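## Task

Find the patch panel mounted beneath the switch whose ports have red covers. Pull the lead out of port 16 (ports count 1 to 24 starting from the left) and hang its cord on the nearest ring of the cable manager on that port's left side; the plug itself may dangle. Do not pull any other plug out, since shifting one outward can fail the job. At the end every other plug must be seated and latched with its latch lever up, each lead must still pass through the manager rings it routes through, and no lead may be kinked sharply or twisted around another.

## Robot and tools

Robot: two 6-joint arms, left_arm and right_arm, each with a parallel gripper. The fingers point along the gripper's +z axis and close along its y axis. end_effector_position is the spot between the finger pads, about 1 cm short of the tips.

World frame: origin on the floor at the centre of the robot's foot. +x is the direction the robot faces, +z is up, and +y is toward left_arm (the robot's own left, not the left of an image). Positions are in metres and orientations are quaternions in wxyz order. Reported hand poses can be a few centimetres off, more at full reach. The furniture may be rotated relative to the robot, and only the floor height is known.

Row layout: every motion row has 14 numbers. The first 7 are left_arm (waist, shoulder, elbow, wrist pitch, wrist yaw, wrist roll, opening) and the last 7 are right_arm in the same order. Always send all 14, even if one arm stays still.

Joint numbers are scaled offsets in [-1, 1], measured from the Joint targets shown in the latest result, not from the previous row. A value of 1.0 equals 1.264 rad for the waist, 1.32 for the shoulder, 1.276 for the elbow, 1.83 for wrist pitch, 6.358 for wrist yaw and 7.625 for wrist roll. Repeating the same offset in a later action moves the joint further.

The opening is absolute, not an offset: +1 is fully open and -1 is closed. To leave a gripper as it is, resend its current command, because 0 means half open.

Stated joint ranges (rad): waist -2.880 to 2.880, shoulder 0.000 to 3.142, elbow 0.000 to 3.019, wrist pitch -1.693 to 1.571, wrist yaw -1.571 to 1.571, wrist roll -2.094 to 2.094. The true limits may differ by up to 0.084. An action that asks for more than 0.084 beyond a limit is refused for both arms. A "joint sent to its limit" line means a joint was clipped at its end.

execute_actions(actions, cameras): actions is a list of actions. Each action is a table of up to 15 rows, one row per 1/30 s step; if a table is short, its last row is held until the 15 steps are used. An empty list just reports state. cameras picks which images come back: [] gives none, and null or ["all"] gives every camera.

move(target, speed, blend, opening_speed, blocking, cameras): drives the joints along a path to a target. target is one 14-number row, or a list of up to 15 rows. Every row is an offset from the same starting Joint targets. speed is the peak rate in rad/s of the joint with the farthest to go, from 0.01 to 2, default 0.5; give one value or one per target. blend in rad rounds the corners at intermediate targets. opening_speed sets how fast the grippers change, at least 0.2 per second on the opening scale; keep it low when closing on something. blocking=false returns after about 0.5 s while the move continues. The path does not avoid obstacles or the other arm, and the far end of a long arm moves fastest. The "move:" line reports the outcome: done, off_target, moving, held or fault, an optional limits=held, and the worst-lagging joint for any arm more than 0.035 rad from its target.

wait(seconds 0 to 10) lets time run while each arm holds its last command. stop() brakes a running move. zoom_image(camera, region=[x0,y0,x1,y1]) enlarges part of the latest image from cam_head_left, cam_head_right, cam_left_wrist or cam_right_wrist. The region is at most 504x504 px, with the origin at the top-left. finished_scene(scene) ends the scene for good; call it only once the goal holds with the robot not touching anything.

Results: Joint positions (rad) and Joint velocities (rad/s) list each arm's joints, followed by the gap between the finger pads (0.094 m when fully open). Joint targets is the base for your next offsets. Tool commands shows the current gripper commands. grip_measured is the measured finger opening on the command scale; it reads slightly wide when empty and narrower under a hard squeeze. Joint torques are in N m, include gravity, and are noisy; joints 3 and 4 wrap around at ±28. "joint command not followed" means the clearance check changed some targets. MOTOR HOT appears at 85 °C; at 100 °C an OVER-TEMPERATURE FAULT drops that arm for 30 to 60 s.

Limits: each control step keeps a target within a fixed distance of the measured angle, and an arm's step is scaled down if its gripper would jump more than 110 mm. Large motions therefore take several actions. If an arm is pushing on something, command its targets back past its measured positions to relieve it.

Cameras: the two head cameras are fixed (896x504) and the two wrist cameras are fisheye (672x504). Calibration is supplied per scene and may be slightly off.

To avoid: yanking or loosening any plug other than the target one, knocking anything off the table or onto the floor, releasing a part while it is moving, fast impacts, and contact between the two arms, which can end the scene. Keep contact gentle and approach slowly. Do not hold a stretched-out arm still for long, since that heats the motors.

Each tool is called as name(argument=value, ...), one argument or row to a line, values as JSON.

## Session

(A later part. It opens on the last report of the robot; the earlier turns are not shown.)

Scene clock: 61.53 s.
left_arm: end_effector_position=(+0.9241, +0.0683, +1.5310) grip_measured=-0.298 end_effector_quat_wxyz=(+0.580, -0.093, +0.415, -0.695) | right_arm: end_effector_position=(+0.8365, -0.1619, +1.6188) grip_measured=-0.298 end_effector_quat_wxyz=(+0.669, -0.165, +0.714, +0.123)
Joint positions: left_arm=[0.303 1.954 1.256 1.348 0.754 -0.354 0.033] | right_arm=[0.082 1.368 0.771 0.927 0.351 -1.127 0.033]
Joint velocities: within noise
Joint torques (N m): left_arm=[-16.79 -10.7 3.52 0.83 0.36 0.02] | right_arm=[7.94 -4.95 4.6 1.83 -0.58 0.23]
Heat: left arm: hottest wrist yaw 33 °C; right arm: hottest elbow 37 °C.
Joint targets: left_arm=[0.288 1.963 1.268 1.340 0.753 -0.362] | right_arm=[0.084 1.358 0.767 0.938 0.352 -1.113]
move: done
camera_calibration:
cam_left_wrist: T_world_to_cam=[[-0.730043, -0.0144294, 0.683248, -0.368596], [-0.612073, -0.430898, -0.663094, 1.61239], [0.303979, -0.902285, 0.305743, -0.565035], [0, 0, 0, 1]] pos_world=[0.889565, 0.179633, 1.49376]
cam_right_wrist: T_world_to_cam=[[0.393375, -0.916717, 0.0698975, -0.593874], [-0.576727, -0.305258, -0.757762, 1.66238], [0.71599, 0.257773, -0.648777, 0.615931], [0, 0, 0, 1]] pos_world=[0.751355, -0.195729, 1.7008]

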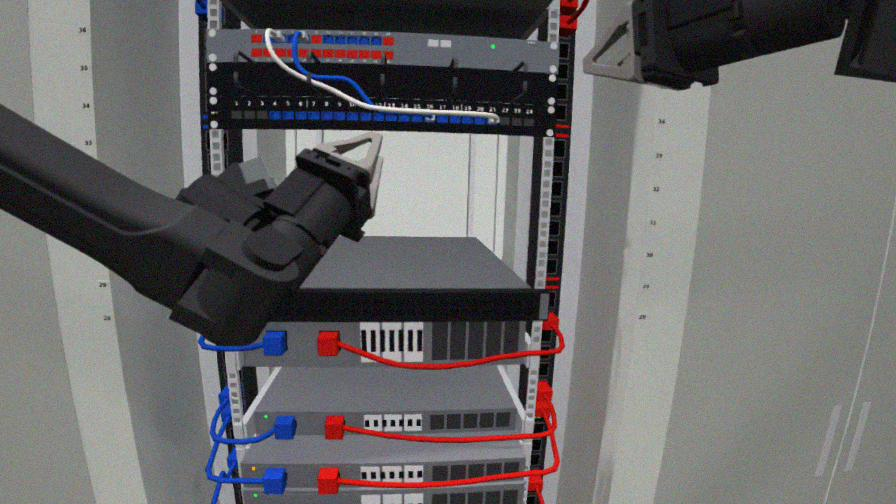

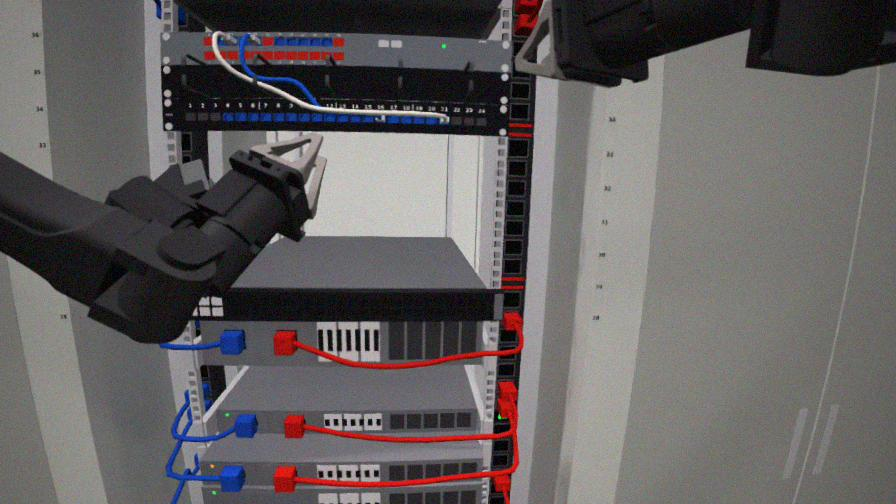

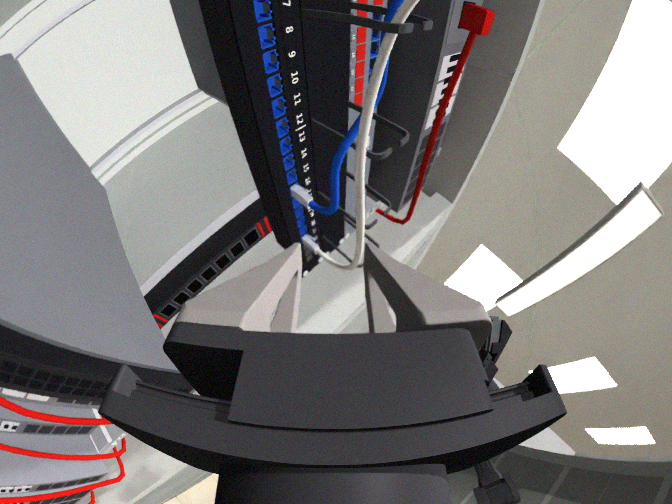

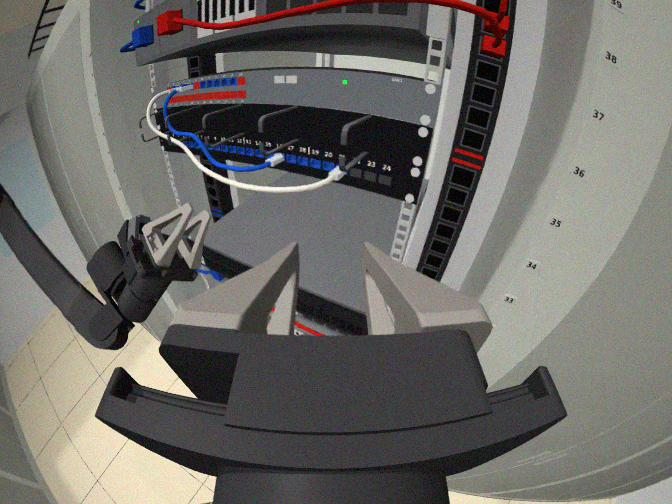

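move(
  target=[
    [-0.0198,-0.003,-0.0141,0.0016,-0.0013,0.0009,-0.3,0,0,0,0,0,0,-0.3],
    [-0.0696,0.0159,0.087,-0.0727,-0.0091,0.0075,-0.3,0,0,0,0,0,0,-0.3],
  ],
  speed=0.15,
)

zoom_image(
  camera="cam_left_wrist",
  region=[200, 60, 520, 330],
)

zoom_image(
  camera="cam_right_wrist",
  region=[130, 70, 350, 250],
)

Scene clock: 64.10 s.
left_arm: end_effector_position=(+0.9495, +0.0397, +1.5695) grip_measured=-0.298 end_effector_quat_wxyz=(+0.572, -0.095, +0.416, -0.701) | right_arm: end_effector_position=(+0.8365, -0.1619, +1.6188) grip_measured=-0.298 end_effector_quat_wxyz=(+0.669, -0.165, +0.714, +0.123)
Joint positions: left_arm=[0.232 1.971 1.359 1.215 0.697 -0.314 0.033] | right_arm=[0.082 1.368 0.771 0.927 0.351 -1.127 0.033]
Joint velocities: within noise
Joint torques (N m): left_arm=[-19.02 -10.58 4.83 0.76 0.33 0.21] | right_arm=[8 -4.78 4.59 1.83 -0.59 0.21]
Heat: left arm: hottest waist 33 °C; right arm: hottest elbow 37 °C.
Joint targets: left_arm=[0.201 1.984 1.379 1.207 0.696 -0.305] | right_arm=[0.084 1.358 0.767 0.938 0.352 -1.113]
move: done
camera_calibration:
cam_left_wrist: T_world_to_cam=[[-0.722762, 0.00320887, 0.69109, -0.396688], [-0.626401, -0.425486, -0.653133, 1.6389], [0.291954, -0.904959, 0.309535, -0.604838], [0, 0, 0, 1]] pos_world=[0.91648, 0.151247, 1.53178]
cam_right_wrist: T_world_to_cam=[[0.393375, -0.916717, 0.0698975, -0.593874], [-0.576727, -0.305258, -0.757762, 1.66238], [0.71599, 0.257773, -0.648777, 0.615931], [0, 0, 0, 1]] pos_world=[0.751355, -0.195729, 1.7008]

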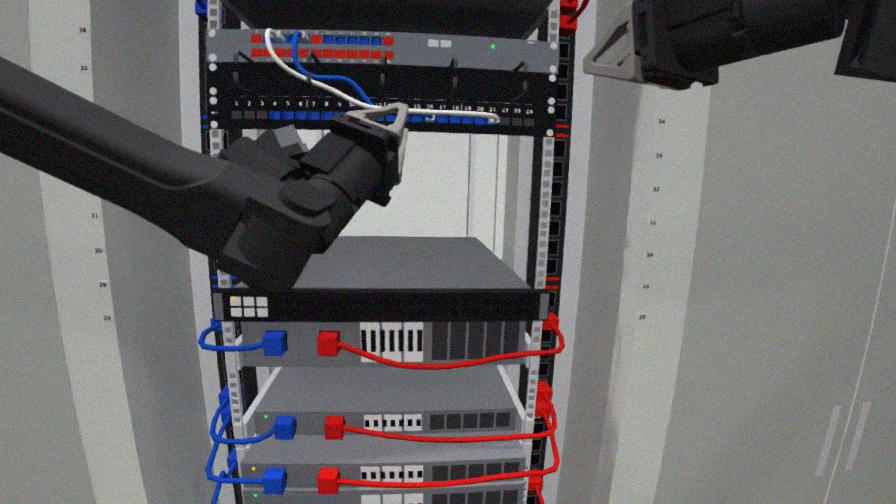

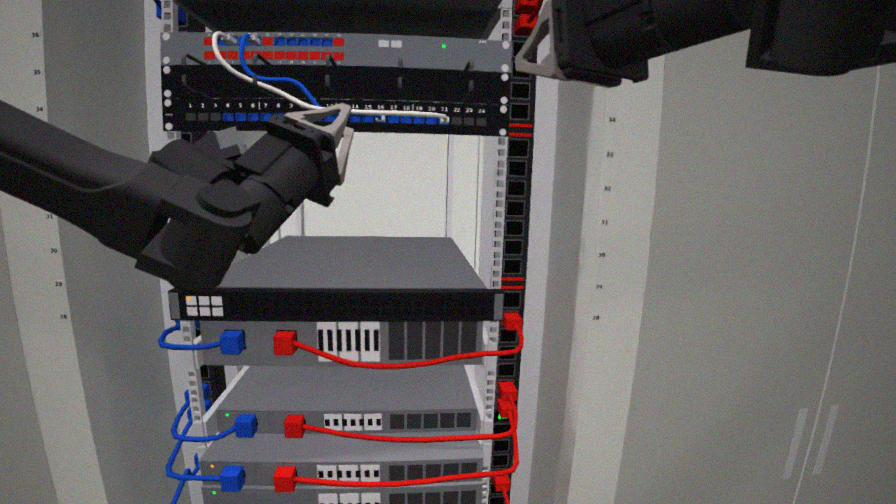

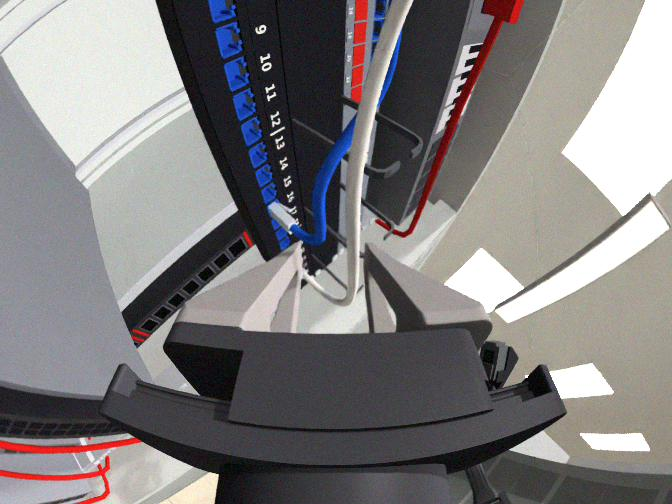

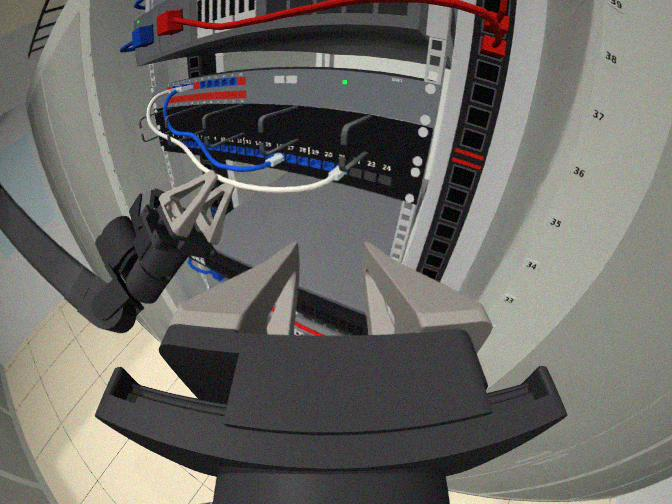

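Scaled by 1.575 from the camera's 672x504 image, which has a finer 960x720 frame.

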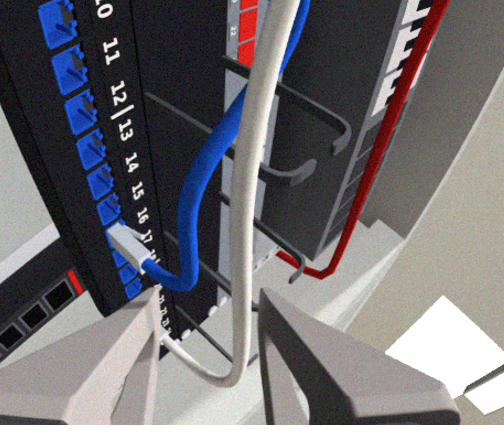

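Scaled by 2.291 from the camera's 672x504 image, which has a finer 960x720 frame.

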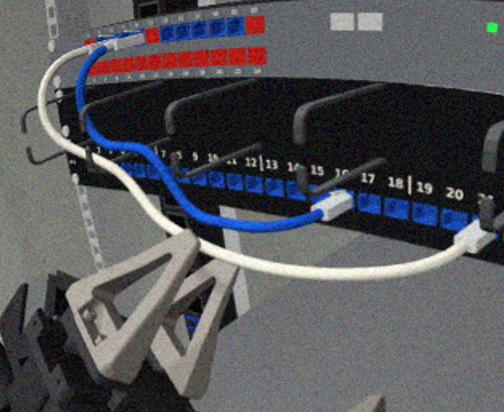

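move(
  target=[-0.0198,0.006,0.0322,-0.0223,-0.0024,0.002,-0.3,0,0,0,0,0,0,-0.3],
  speed=0.15,
  cameras=["cam_left_wrist"],
)

zoom_image(
  camera="cam_left_wrist",
  region=[240, 160, 440, 330],
)

Scene clock: 65.70 s.
left_arm: end_effector_position=(+0.9578, +0.0305, +1.5858) grip_measured=-0.298 end_effector_quat_wxyz=(+0.572, -0.094, +0.413, -0.702) | right_arm: end_effector_position=(+0.8365, -0.1619, +1.6188) grip_measured=-0.298 end_effector_quat_wxyz=(+0.669, -0.165, +0.714, +0.123)
Joint positions: left_arm=[0.206 1.978 1.4 1.174 0.682 -0.298 0.033] | right_arm=[0.082 1.368 0.771 0.927 0.351 -1.127 0.033]
Joint velocities: within noise
Joint torques (N m): left_arm=[-19.37 -10.58 5.12 0.81 0.34 0.18] | right_arm=[8.12 -4.89 4.57 1.84 -0.56 0.23]
Heat: left arm: hottest waist 33 °C; right arm: hottest elbow 37 °C.
Joint targets: left_arm=[0.175 1.992 1.421 1.166 0.681 -0.290] | right_arm=[0.084 1.358 0.767 0.938 0.352 -1.113]
move: done
camera_calibration:
cam_left_wrist: T_world_to_cam=[[-0.726486, 0.00679031, 0.687148, -0.392249], [-0.623634, -0.426494, -0.655121, 1.6514], [0.288616, -0.904465, 0.314076, -0.624593], [0, 0, 0, 1]] pos_world=[0.925172, 0.142052, 1.54757]
Images, in order (width x height): cam_left_wrist 672x504.

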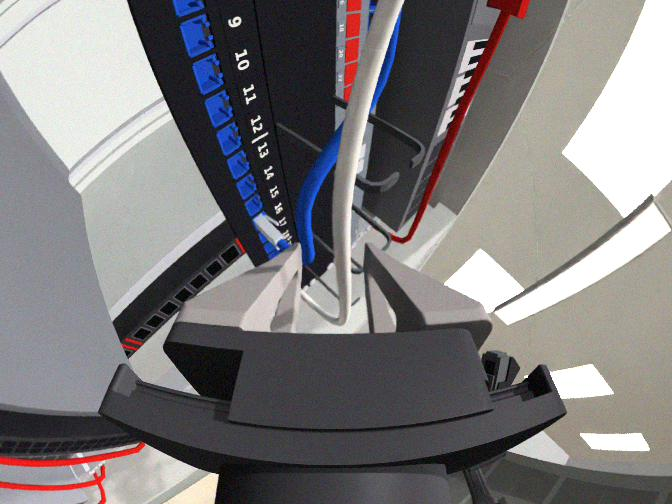

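Scaled by 2.520 from the camera's 672x504 image, which has a finer 960x720 frame.

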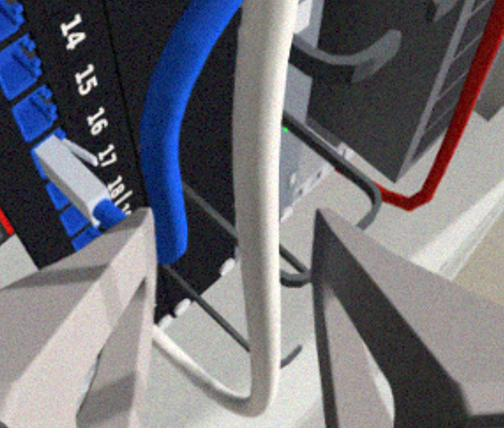

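move(
  target=[0,0,0,0,0,0,-0.93,0,0,0,0,0,0,-0.3],
  opening_speed=0.5,
  cameras=["cam_left_wrist","cam_right_wrist"],
)

zoom_image(
  camera="cam_left_wrist",
  region=[240, 160, 440, 330],
)

Scene clock: 67.43 s.
left_arm: end_effector_position=(+0.9584, +0.0287, +1.5834) grip_measured=-0.895 end_effector_quat_wxyz=(+0.570, -0.097, +0.417, -0.701) | right_arm: end_effector_position=(+0.8365, -0.1619, +1.6188) grip_measured=-0.298 end_effector_quat_wxyz=(+0.669, -0.165, +0.714, +0.123)
Joint positions: left_arm=[0.206 1.981 1.401 1.171 0.673 -0.297 0.005] | right_arm=[0.082 1.368 0.771 0.927 0.351 -1.127 0.033]
Joint velocities: within noise
Joint torques (N m): left_arm=[-19.37 -10.81 5.04 0.88 0.78 0.19] | right_arm=[7.88 -5.07 4.66 1.84 -0.56 0.24]
Heat: left arm: hottest waist 33 °C; right arm: hottest elbow 37 °C.
Joint targets: left_arm=[0.175 1.992 1.421 1.167 0.680 -0.290] | right_arm=[0.084 1.358 0.767 0.938 0.352 -1.113]
move: done
camera_calibration:
cam_left_wrist: T_world_to_cam=[[-0.719091, 0.00450916, 0.694901, -0.409405], [-0.630439, -0.424889, -0.649628, 1.64726], [0.292326, -0.905234, 0.308376, -0.620147], [0, 0, 0, 1]] pos_world=[0.925385, 0.140371, 1.54584]
cam_right_wrist: T_world_to_cam=[[0.393375, -0.916717, 0.0698975, -0.593874], [-0.576727, -0.305258, -0.757762, 1.66238], [0.71599, 0.257773, -0.648777, 0.615931], [0, 0, 0, 1]] pos_world=[0.751355, -0.195729, 1.7008]
Images, in order (width x height): cam_left_wrist 672x504, cam_right_wrist 672x504.

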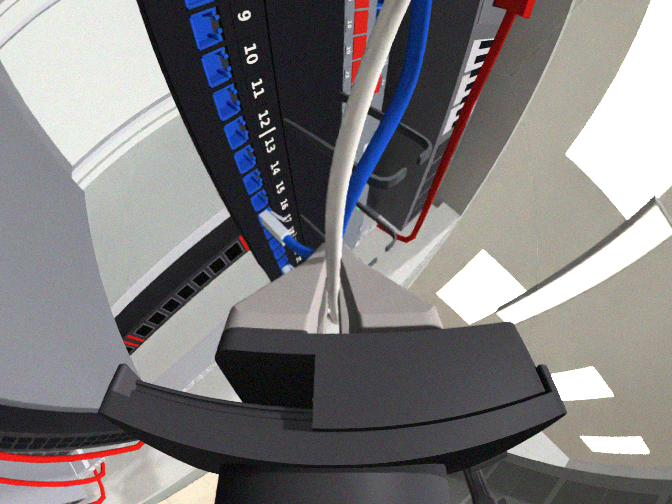

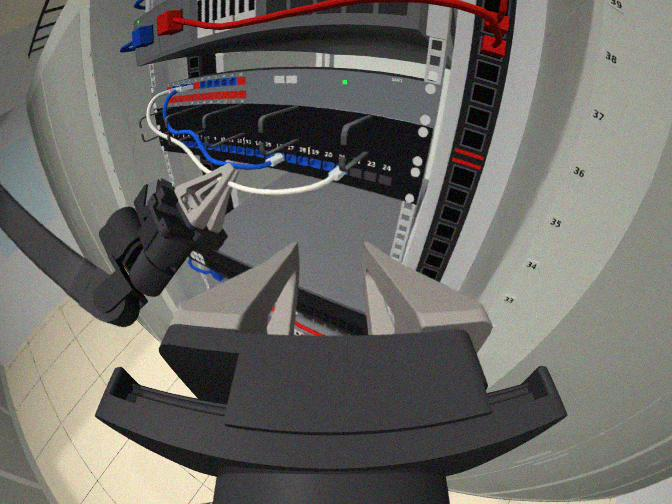

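Scaled by 2.520 from the camera's 672x504 image, which has a finer 960x720 frame.

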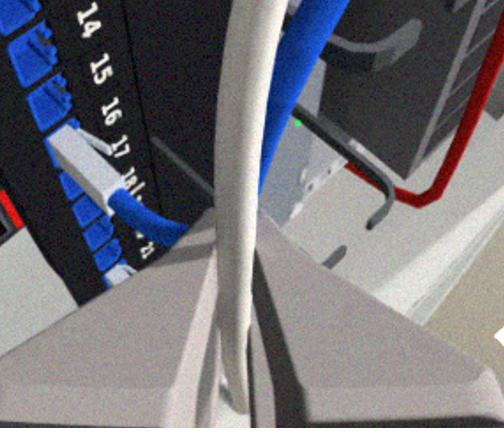

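move(
  target=[0,0,0,0,0,0,-0.3,0,0,0,0,0,0,-0.3],
  opening_speed=0.5,
  cameras=["cam_left_wrist","cam_right_wrist"],
)

zoom_image(
  camera="cam_left_wrist",
  region=[240, 160, 440, 330],
)

zoom_image(
  camera="cam_right_wrist",
  region=[150, 110, 350, 260],
)

Scene clock: 69.53 s.
left_arm: end_effector_position=(+0.9577, +0.0285, +1.5840) grip_measured=-0.302 end_effector_quat_wxyz=(+0.570, -0.095, +0.416, -0.702) | right_arm: end_effector_position=(+0.8365, -0.1619, +1.6188) grip_measured=-0.298 end_effector_quat_wxyz=(+0.669, -0.165, +0.714, +0.123)
Joint positions: left_arm=[0.206 1.981 1.401 1.171 0.678 -0.297 0.033] | right_arm=[0.082 1.368 0.771 0.927 0.351 -1.127 0.033]
Joint velocities: within noise
Joint torques (N m): left_arm=[-19.43 -10.81 5.04 0.9 0.51 0.18] | right_arm=[8.29 -5.01 4.63 1.95 -0.56 0.23]
Heat: left arm: hottest waist 33 °C; right arm: hottest elbow 37 °C.
Joint targets: left_arm=[0.175 1.992 1.421 1.167 0.680 -0.290] | right_arm=[0.084 1.358 0.767 0.938 0.352 -1.113]
move: done
camera_calibration:
cam_left_wrist: T_world_to_cam=[[-0.722541, 0.00677441, 0.691295, -0.401393], [-0.628364, -0.42338, -0.652617, 1.64973], [0.288259, -0.905927, 0.310166, -0.619239], [0, 0, 0, 1]] pos_world=[0.925111, 0.140198, 1.54619]
cam_right_wrist: T_world_to_cam=[[0.393375, -0.916717, 0.0698975, -0.593874], [-0.576727, -0.305258, -0.757762, 1.66238], [0.71599, 0.257773, -0.648777, 0.615931], [0, 0, 0, 1]] pos_world=[0.751355, -0.195729, 1.7008]
Images, in order (width x height): cam_left_wrist 672x504, cam_right_wrist 672x504.

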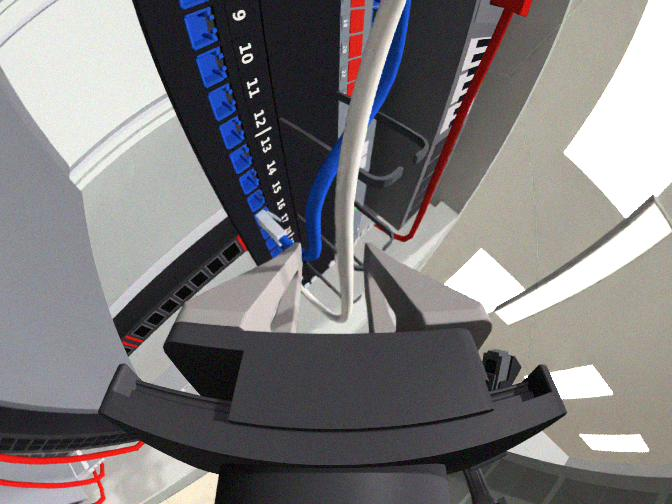

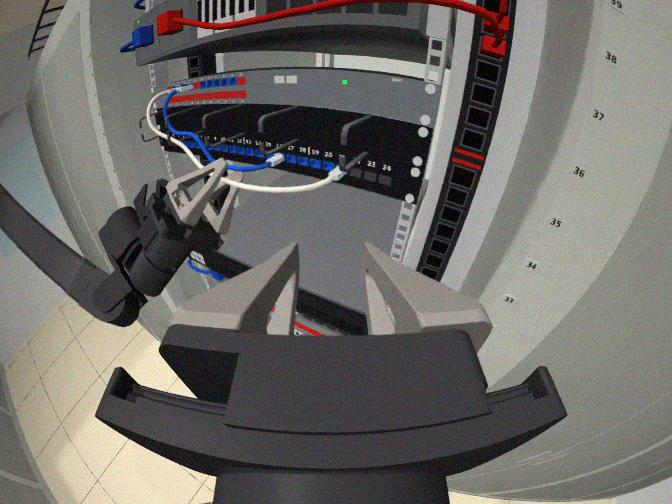

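Scaled by 2.520 from the camera's 672x504 image, which has a finer 960x720 frame.

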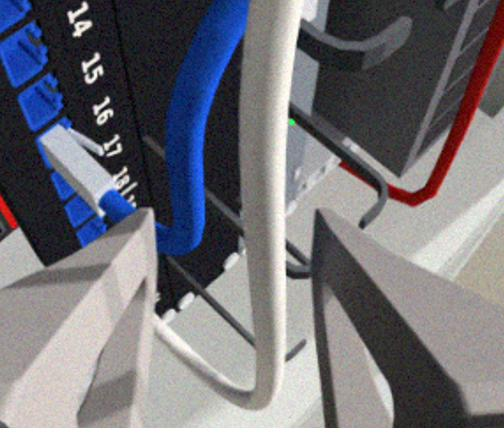

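Scaled by 2.520 from the camera's 672x504 image, which has a finer 960x720 frame.

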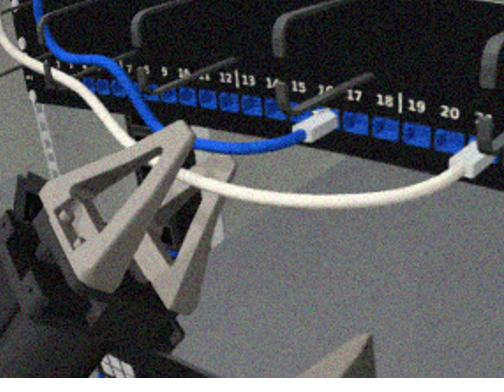

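move(
  target=[0.0175,-0.005,-0.028,0.0195,0.002,-0.0018,-0.3,0,0,0,0,0,0,-0.3],
  speed=0.15,
  cameras=["cam_left_wrist"],
)

zoom_image(
  camera="cam_left_wrist",
  region=[240, 160, 440, 330],
)

Scene clock: 70.93 s.
left_arm: end_effector_position=(+0.9504, +0.0275, +1.5834) grip_measured=-0.302 end_effector_quat_wxyz=(+0.571, -0.090, +0.412, -0.705) | right_arm: end_effector_position=(+0.8365, -0.1619, +1.6188) grip_measured=-0.298 end_effector_quat_wxyz=(+0.669, -0.165, +0.714, +0.123)
Joint positions: left_arm=[0.206 1.981 1.385 1.188 0.691 -0.297 0.033] | right_arm=[0.082 1.368 0.771 0.927 0.351 -1.127 0.033]
Joint velocities: within noise
Joint torques (N m): left_arm=[-17.55 -10.99 3.18 1.48 0.5 0.03] | right_arm=[8 -4.42 4.52 1.89 -0.56 0.21]
Heat: left arm: hottest waist 34 °C; right arm: hottest elbow 37 °C.
Joint targets: left_arm=[0.198 1.985 1.385 1.202 0.693 -0.303] | right_arm=[0.084 1.358 0.767 0.938 0.352 -1.113]
move: done
camera_calibration:
cam_left_wrist: T_world_to_cam=[[-0.730648, 0.0118365, 0.682652, -0.385035], [-0.622798, -0.421272, -0.659282, 1.64958], [0.279778, -0.906857, 0.315173, -0.617699], [0, 0, 0, 1]] pos_world=[0.918849, 0.139314, 1.54506]
Images, in order (width x height): cam_left_wrist 672x504.

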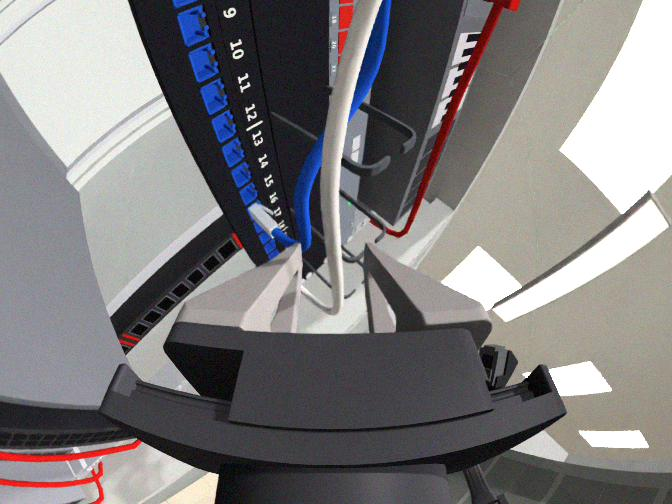

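Scaled by 2.520 from the camera's 672x504 image, which has a finer 960x720 frame.

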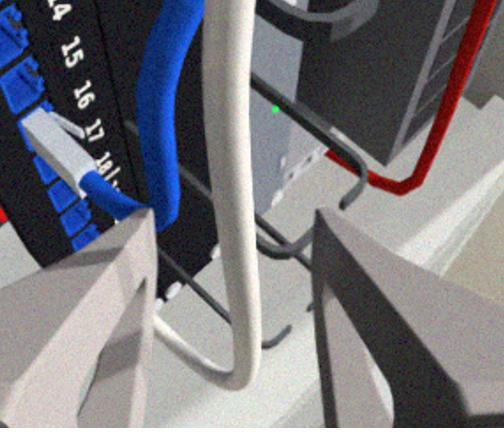

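move(
  target=[0.0135,-0.0045,-0.0223,0.0164,0.0017,0,-0.3,0,0,0,0,0,0,-0.3],
  speed=0.15,
  cameras=["cam_left_wrist"],
)

zoom_image(
  camera="cam_left_wrist",
  region=[240, 160, 440, 330],
)

Scene clock: 72.37 s.
left_arm: end_effector_position=(+0.9391, +0.0264, +1.5813) grip_measured=-0.302 end_effector_quat_wxyz=(+0.572, -0.086, +0.409, -0.706) | right_arm: end_effector_position=(+0.8365, -0.1619, +1.6188) grip_measured=-0.298 end_effector_quat_wxyz=(+0.669, -0.165, +0.714, +0.123)
Joint positions: left_arm=[0.206 1.981 1.358 1.218 0.702 -0.297 0.033] | right_arm=[0.082 1.368 0.771 0.927 0.351 -1.127 0.033]
Joint velocities: within noise
Joint torques (N m): left_arm=[-16.03 -11.58 3.18 1.43 0.5 0.03] | right_arm=[7.77 -5.01 4.53 1.91 -0.59 0.2]
Heat: left arm: hottest waist 34 °C; right arm: hottest elbow 37 °C.
Joint targets: left_arm=[0.215 1.979 1.357 1.232 0.704 -0.303] | right_arm=[0.084 1.358 0.767 0.938 0.352 -1.113]
move: done
camera_calibration:
cam_left_wrist: T_world_to_cam=[[-0.737612, 0.0155053, 0.675047, -0.373343], [-0.617395, -0.420295, -0.664963, 1.64458], [0.273408, -0.907255, 0.319587, -0.615888], [0, 0, 0, 1]] pos_world=[0.908362, 0.138229, 1.54244]
Images, in order (width x height): cam_left_wrist 672x504.

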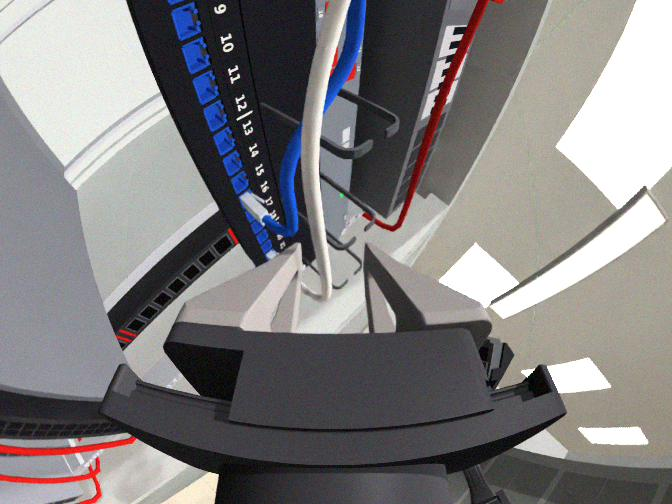

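Scaled by 2.520 from the camera's 672x504 image, which has a finer 960x720 frame.

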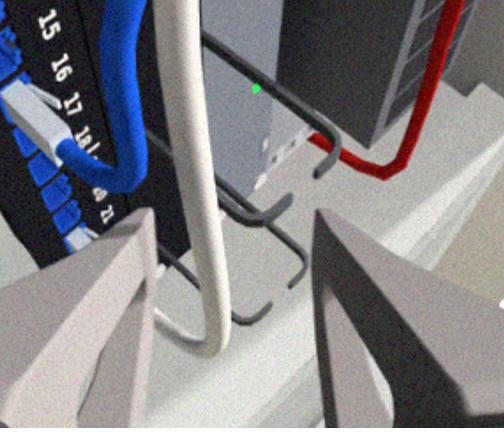

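move(
  target=[0,0,0,0,0,0,-0.93,0,0,0,0,0,0,-0.3],
  opening_speed=0.5,
  cameras=["cam_left_wrist","cam_right_wrist"],
)

zoom_image(
  camera="cam_left_wrist",
  region=[240, 160, 440, 330],
)

zoom_image(
  camera="cam_right_wrist",
  region=[150, 110, 350, 260],
)

Scene clock: 74.10 s.
left_arm: end_effector_position=(+0.9391, +0.0264, +1.5813) grip_measured=-0.895 end_effector_quat_wxyz=(+0.572, -0.086, +0.409, -0.706) | right_arm: end_effector_position=(+0.8365, -0.1619, +1.6188) grip_measured=-0.298 end_effector_quat_wxyz=(+0.669, -0.165, +0.714, +0.123)
Joint positions: left_arm=[0.206 1.981 1.358 1.218 0.702 -0.297 0.005] | right_arm=[0.082 1.368 0.771 0.927 0.351 -1.127 0.033]
Joint velocities: within noise
Joint torques (N m): left_arm=[-16.09 -11.58 3.17 1.52 0.5 0.03] | right_arm=[8.06 -4.66 4.63 1.92 -0.58 0.23]
Heat: left arm: hottest waist 34 °C; right arm: hottest elbow 37 °C.
Joint targets: left_arm=[0.215 1.979 1.357 1.232 0.704 -0.304] | right_arm=[0.084 1.358 0.767 0.938 0.352 -1.113]
move: done
camera_calibration:
cam_left_wrist: T_world_to_cam=[[-0.737485, 0.0158401, 0.675178, -0.373679], [-0.617621, -0.420291, -0.664756, 1.64446], [0.273241, -0.907251, 0.319741, -0.615975], [0, 0, 0, 1]] pos_world=[0.908383, 0.138228, 1.54242]
cam_right_wrist: T_world_to_cam=[[0.393375, -0.916717, 0.0698975, -0.593874], [-0.576727, -0.305258, -0.757762, 1.66238], [0.71599, 0.257773, -0.648777, 0.615931], [0, 0, 0, 1]] pos_world=[0.751355, -0.195729, 1.7008]
Images, in order (width x height): cam_left_wrist 672x504, cam_right_wrist 672x504.

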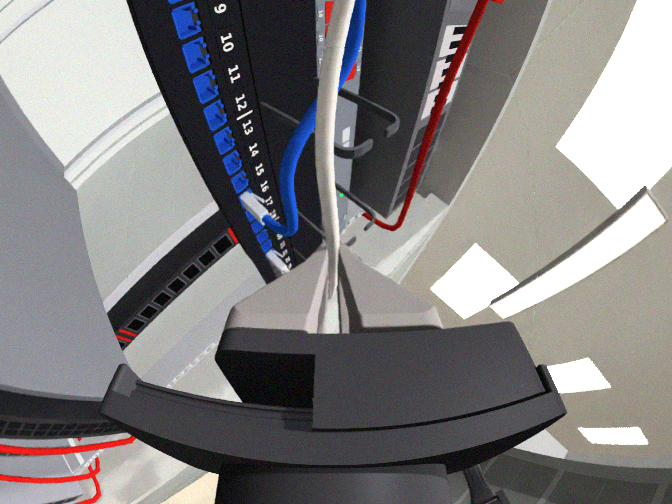

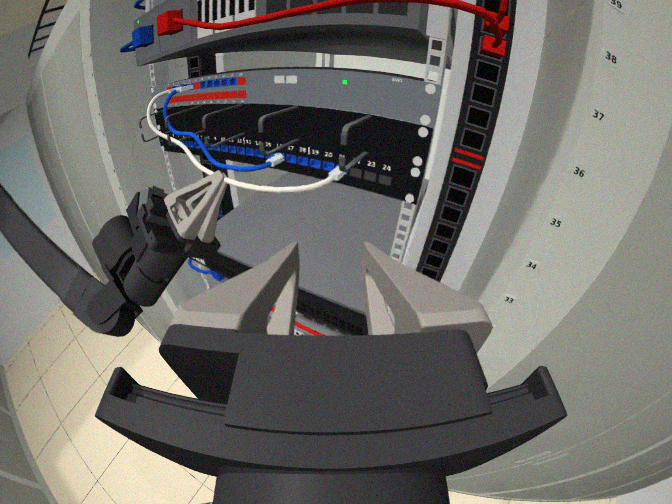

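Scaled by 2.520 from the camera's 672x504 image, which has a finer 960x720 frame.

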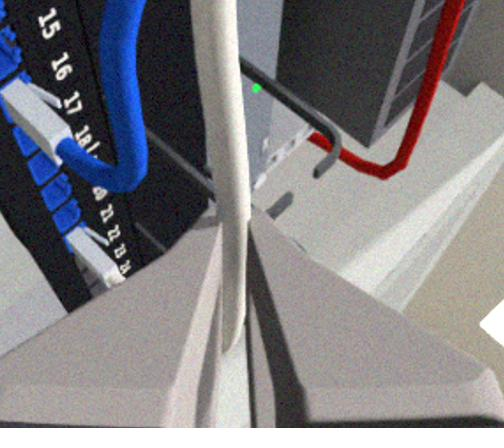

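Scaled by 2.520 from the camera's 672x504 image, which has a finer 960x720 frame.

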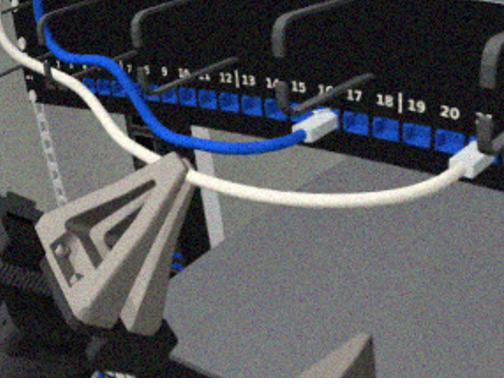

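move(
  target=[0.0364,-0.0083,-0.0361,-0.0579,-0.0146,-0.0052,-0.93,0,0,0,0,0,0,-0.3],
  speed=0.08,
  cameras=["cam_left_wrist","cam_right_wrist"],
)

zoom_image(
  camera="cam_right_wrist",
  region=[150, 110, 390, 260],
)

Scene clock: 76.80 s.
left_arm: end_effector_position=(+0.9422, +0.0227, +1.5460) grip_measured=-0.899 end_effector_quat_wxyz=(+0.523, -0.123, +0.463, -0.705) | right_arm: end_effector_position=(+0.8365, -0.1619, +1.6188) grip_measured=-0.298 end_effector_quat_wxyz=(+0.669, -0.165, +0.714, +0.123)
Joint positions: left_arm=[0.229 1.969 1.319 1.145 0.615 -0.333 0.005] | right_arm=[0.082 1.368 0.771 0.927 0.351 -1.127 0.033]
Joint velocities: within noise
Joint torques (N m): left_arm=[-13.98 -11.52 2.39 0.42 0.29 -0.02] | right_arm=[7.65 -4.72 4.56 1.74 -0.56 0.23]
Heat: left arm: hottest waist 34 °C; right arm: hottest elbow 37 °C.
Joint targets: left_arm=[0.261 1.969 1.310 1.126 0.611 -0.343] | right_arm=[0.084 1.358 0.767 0.938 0.352 -1.113]
move: done
camera_calibration:
cam_left_wrist: T_world_to_cam=[[-0.624675, 0.0269929, 0.780418, -0.616729], [-0.730705, -0.372686, -0.571992, 1.58343], [0.275411, -0.927565, 0.252531, -0.50657], [0, 0, 0, 1]] pos_world=[0.911278, 0.136892, 1.51494]
cam_right_wrist: T_world_to_cam=[[0.393375, -0.916717, 0.0698975, -0.593874], [-0.576727, -0.305258, -0.757762, 1.66238], [0.71599, 0.257773, -0.648777, 0.615931], [0, 0, 0, 1]] pos_world=[0.751355, -0.195729, 1.7008]
Images, in order (width x height): cam_left_wrist 672x504, cam_right_wrist 672x504.

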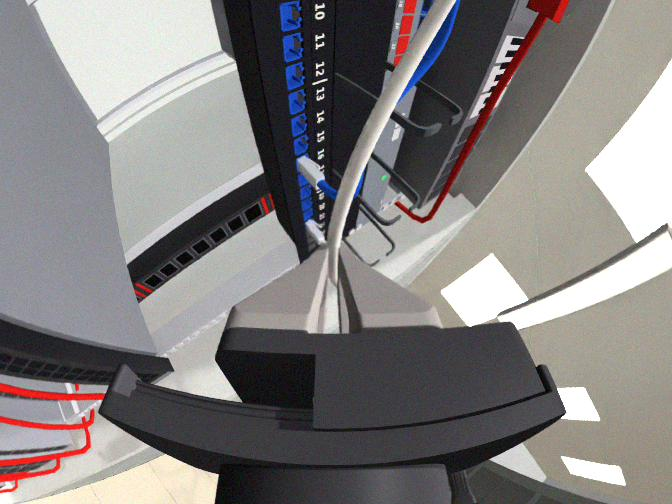

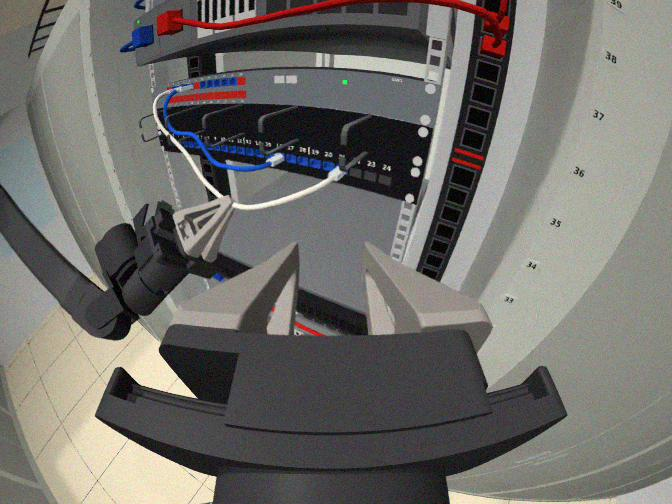

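Scaled by 2.100 from the camera's 672x504 image, which has a finer 960x720 frame.

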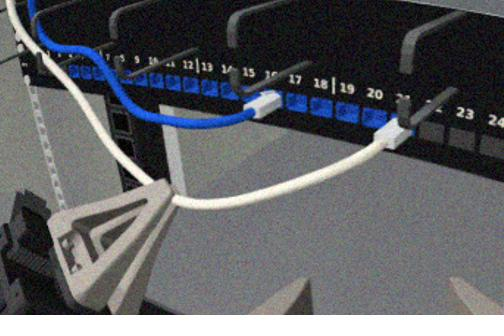

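move(
  target=[0.045,0,0,0,0,0,-0.93,0,0,0,0,0,0,-0.3],
  speed=0.08,
  cameras=["cam_left_wrist","cam_right_wrist"],
)

zoom_image(
  camera="cam_right_wrist",
  region=[150, 110, 390, 260],
)

Scene clock: 78.13 s.
left_arm: end_effector_position=(+0.9470, +0.0292, +1.5304) grip_measured=-0.899 end_effector_quat_wxyz=(+0.523, -0.125, +0.471, -0.699) | right_arm: end_effector_position=(+0.8365, -0.1619, +1.6188) grip_measured=-0.298 end_effector_quat_wxyz=(+0.669, -0.165, +0.714, +0.123)
Joint positions: left_arm=[0.254 1.969 1.319 1.139 0.62 -0.334 0.005] | right_arm=[0.082 1.368 0.771 0.927 0.351 -1.127 0.033]
Joint velocities: within noise
Joint torques (N m): left_arm=[-11.34 -11.63 2.32 0.66 0.08 0.01] | right_arm=[8.06 -5.01 4.66 1.91 -0.59 0.2]
Heat: left arm: hottest waist 34 °C; right arm: hottest elbow 37 °C.
Joint targets: left_arm=[0.318 1.969 1.310 1.126 0.611 -0.343] | right_arm=[0.084 1.358 0.767 0.938 0.352 -1.113]
move: off_target (left_arm); left_arm: the waist is farthest, 0.064 rad from its target
camera_calibration:
cam_left_wrist: T_world_to_cam=[[-0.613544, 0.0119173, 0.78957, -0.625849], [-0.737051, -0.367498, -0.567187, 1.57887], [0.283406, -0.929948, 0.23426, -0.477436], [0, 0, 0, 1]] pos_world=[0.91503, 0.143699, 1.50151]
cam_right_wrist: T_world_to_cam=[[0.393375, -0.916717, 0.0698975, -0.593874], [-0.576727, -0.305258, -0.757762, 1.66238], [0.71599, 0.257773, -0.648777, 0.615931], [0, 0, 0, 1]] pos_world=[0.751355, -0.195729, 1.7008]
Images, in order (width x height): cam_left_wrist 672x504, cam_right_wrist 672x504.

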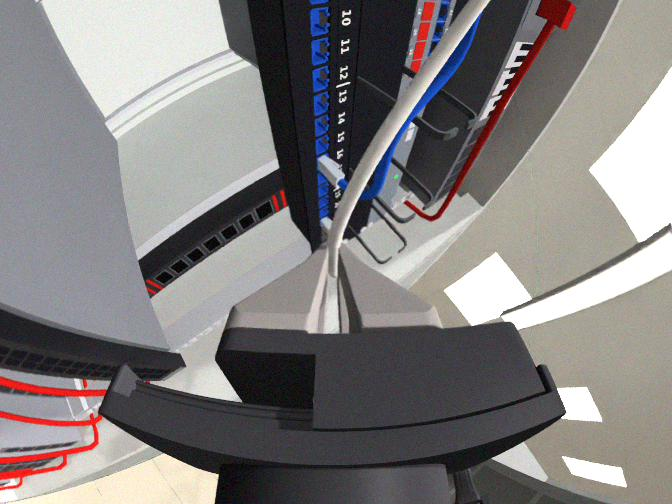

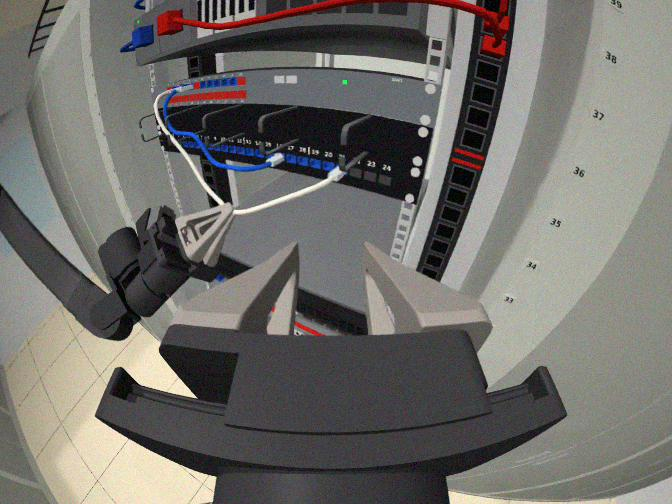

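Scaled by 2.100 from the camera's 672x504 image, which has a finer 960x720 frame.

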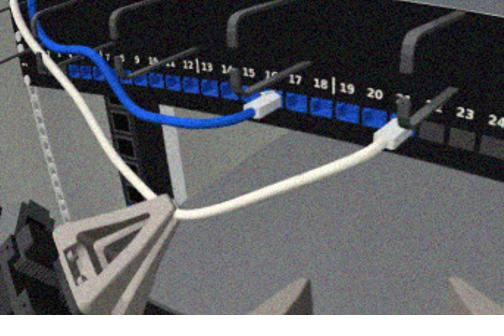

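move(
  target=[-0.02,0,0,0,0,0,-0.93,0,0,0,0,0,0,-0.3],
  speed=0.1,
)

zoom_image(
  camera="cam_head_left",
  region=[340, 60, 560, 180],
)

zoom_image(
  camera="cam_head_right",
  region=[290, 60, 510, 180],
)

zoom_image(
  camera="cam_right_wrist",
  region=[220, 110, 380, 230],
)

Scene clock: 79.43 s.
left_arm: end_effector_position=(+0.9469, +0.0292, +1.5304) grip_measured=-0.899 end_effector_quat_wxyz=(+0.523, -0.125, +0.471, -0.699) | right_arm: end_effector_position=(+0.8365, -0.1619, +1.6188) grip_measured=-0.298 end_effector_quat_wxyz=(+0.669, -0.165, +0.714, +0.123)
Joint positions: left_arm=[0.254 1.969 1.319 1.139 0.62 -0.334 0.005] | right_arm=[0.082 1.368 0.771 0.927 0.351 -1.127 0.033]
Joint velocities: within noise
Joint torques (N m): left_arm=[-13.33 -11.63 2.32 0.68 0.07 0.01] | right_arm=[7.88 -4.54 4.57 1.88 -0.6 0.22]
Heat: left arm: hottest waist 34 °C; right arm: hottest elbow 37 °C.
Joint targets: left_arm=[0.292 1.969 1.310 1.126 0.611 -0.343] | right_arm=[0.084 1.358 0.767 0.938 0.352 -1.113]
move: off_target (left_arm); left_arm: the waist is farthest, 0.039 rad from its target
camera_calibration:
cam_left_wrist: T_world_to_cam=[[-0.613784, 0.0121079, 0.789381, -0.6254], [-0.736955, -0.367384, -0.567385, 1.57906], [0.283136, -0.929991, 0.234417, -0.477433], [0, 0, 0, 1]] pos_world=[0.915016, 0.143686, 1.50153]
cam_right_wrist: T_world_to_cam=[[0.393375, -0.916717, 0.0698975, -0.593874], [-0.576727, -0.305258, -0.757762, 1.66238], [0.71599, 0.257773, -0.648777, 0.615931], [0, 0, 0, 1]] pos_world=[0.751355, -0.195729, 1.7008]

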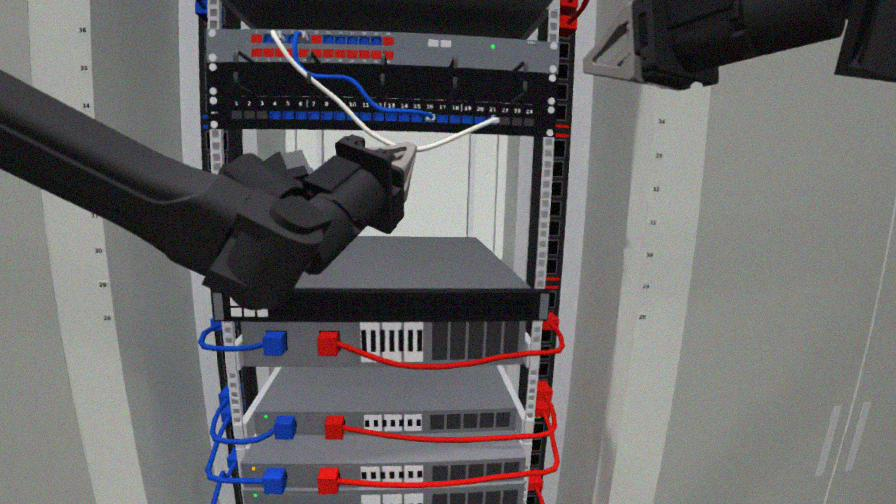

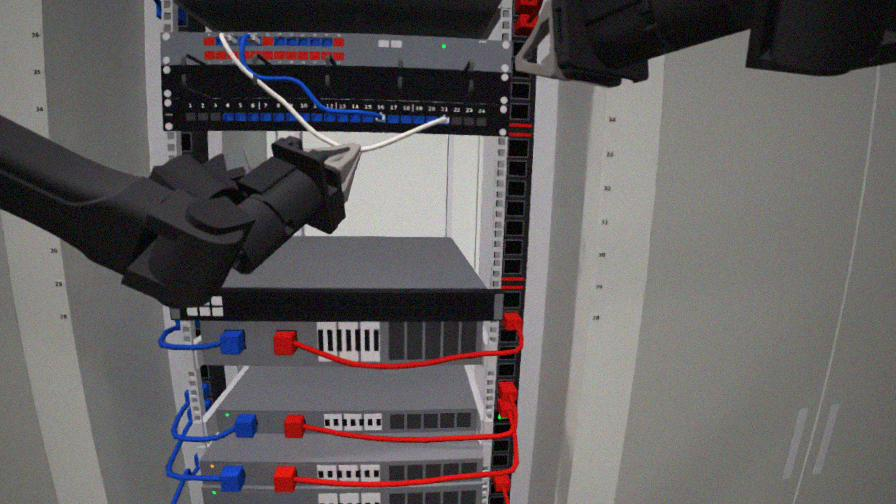

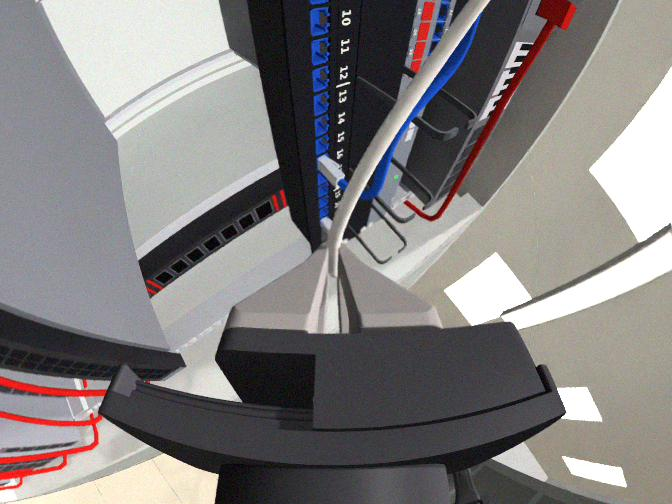

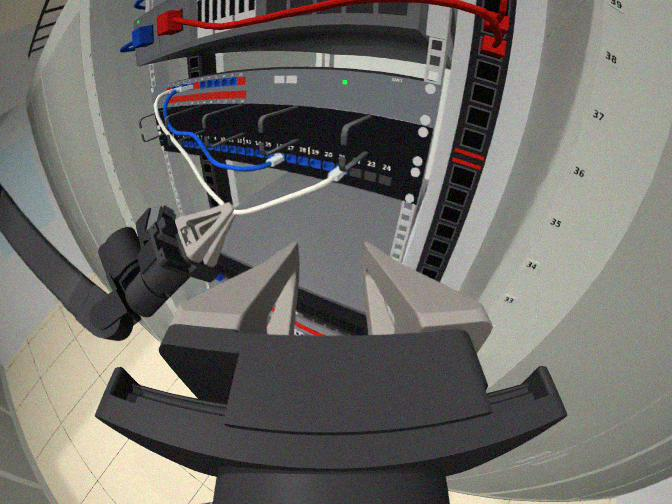

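Scaled by 2.291 from the camera's 896x504 image, which has a finer 1280x720 frame.

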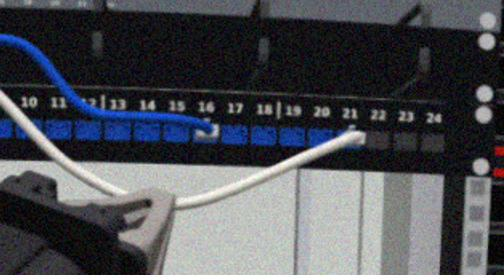

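Scaled by 2.291 from the camera's 896x504 image, which has a finer 1280x720 frame.

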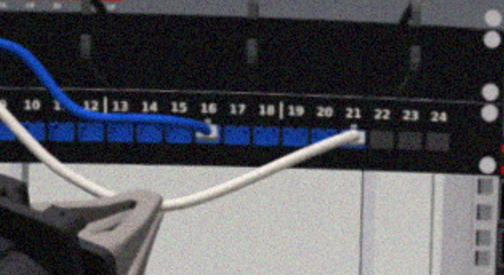

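Scaled by 3.150 from the camera's 672x504 image, which has a finer 960x720 frame.

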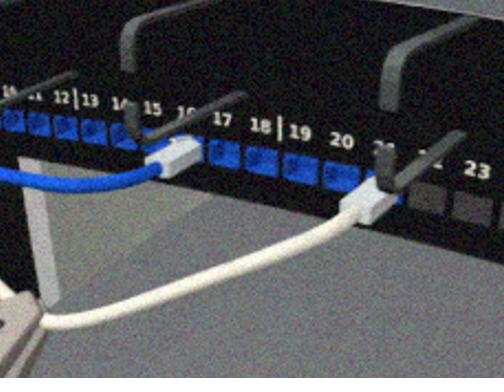

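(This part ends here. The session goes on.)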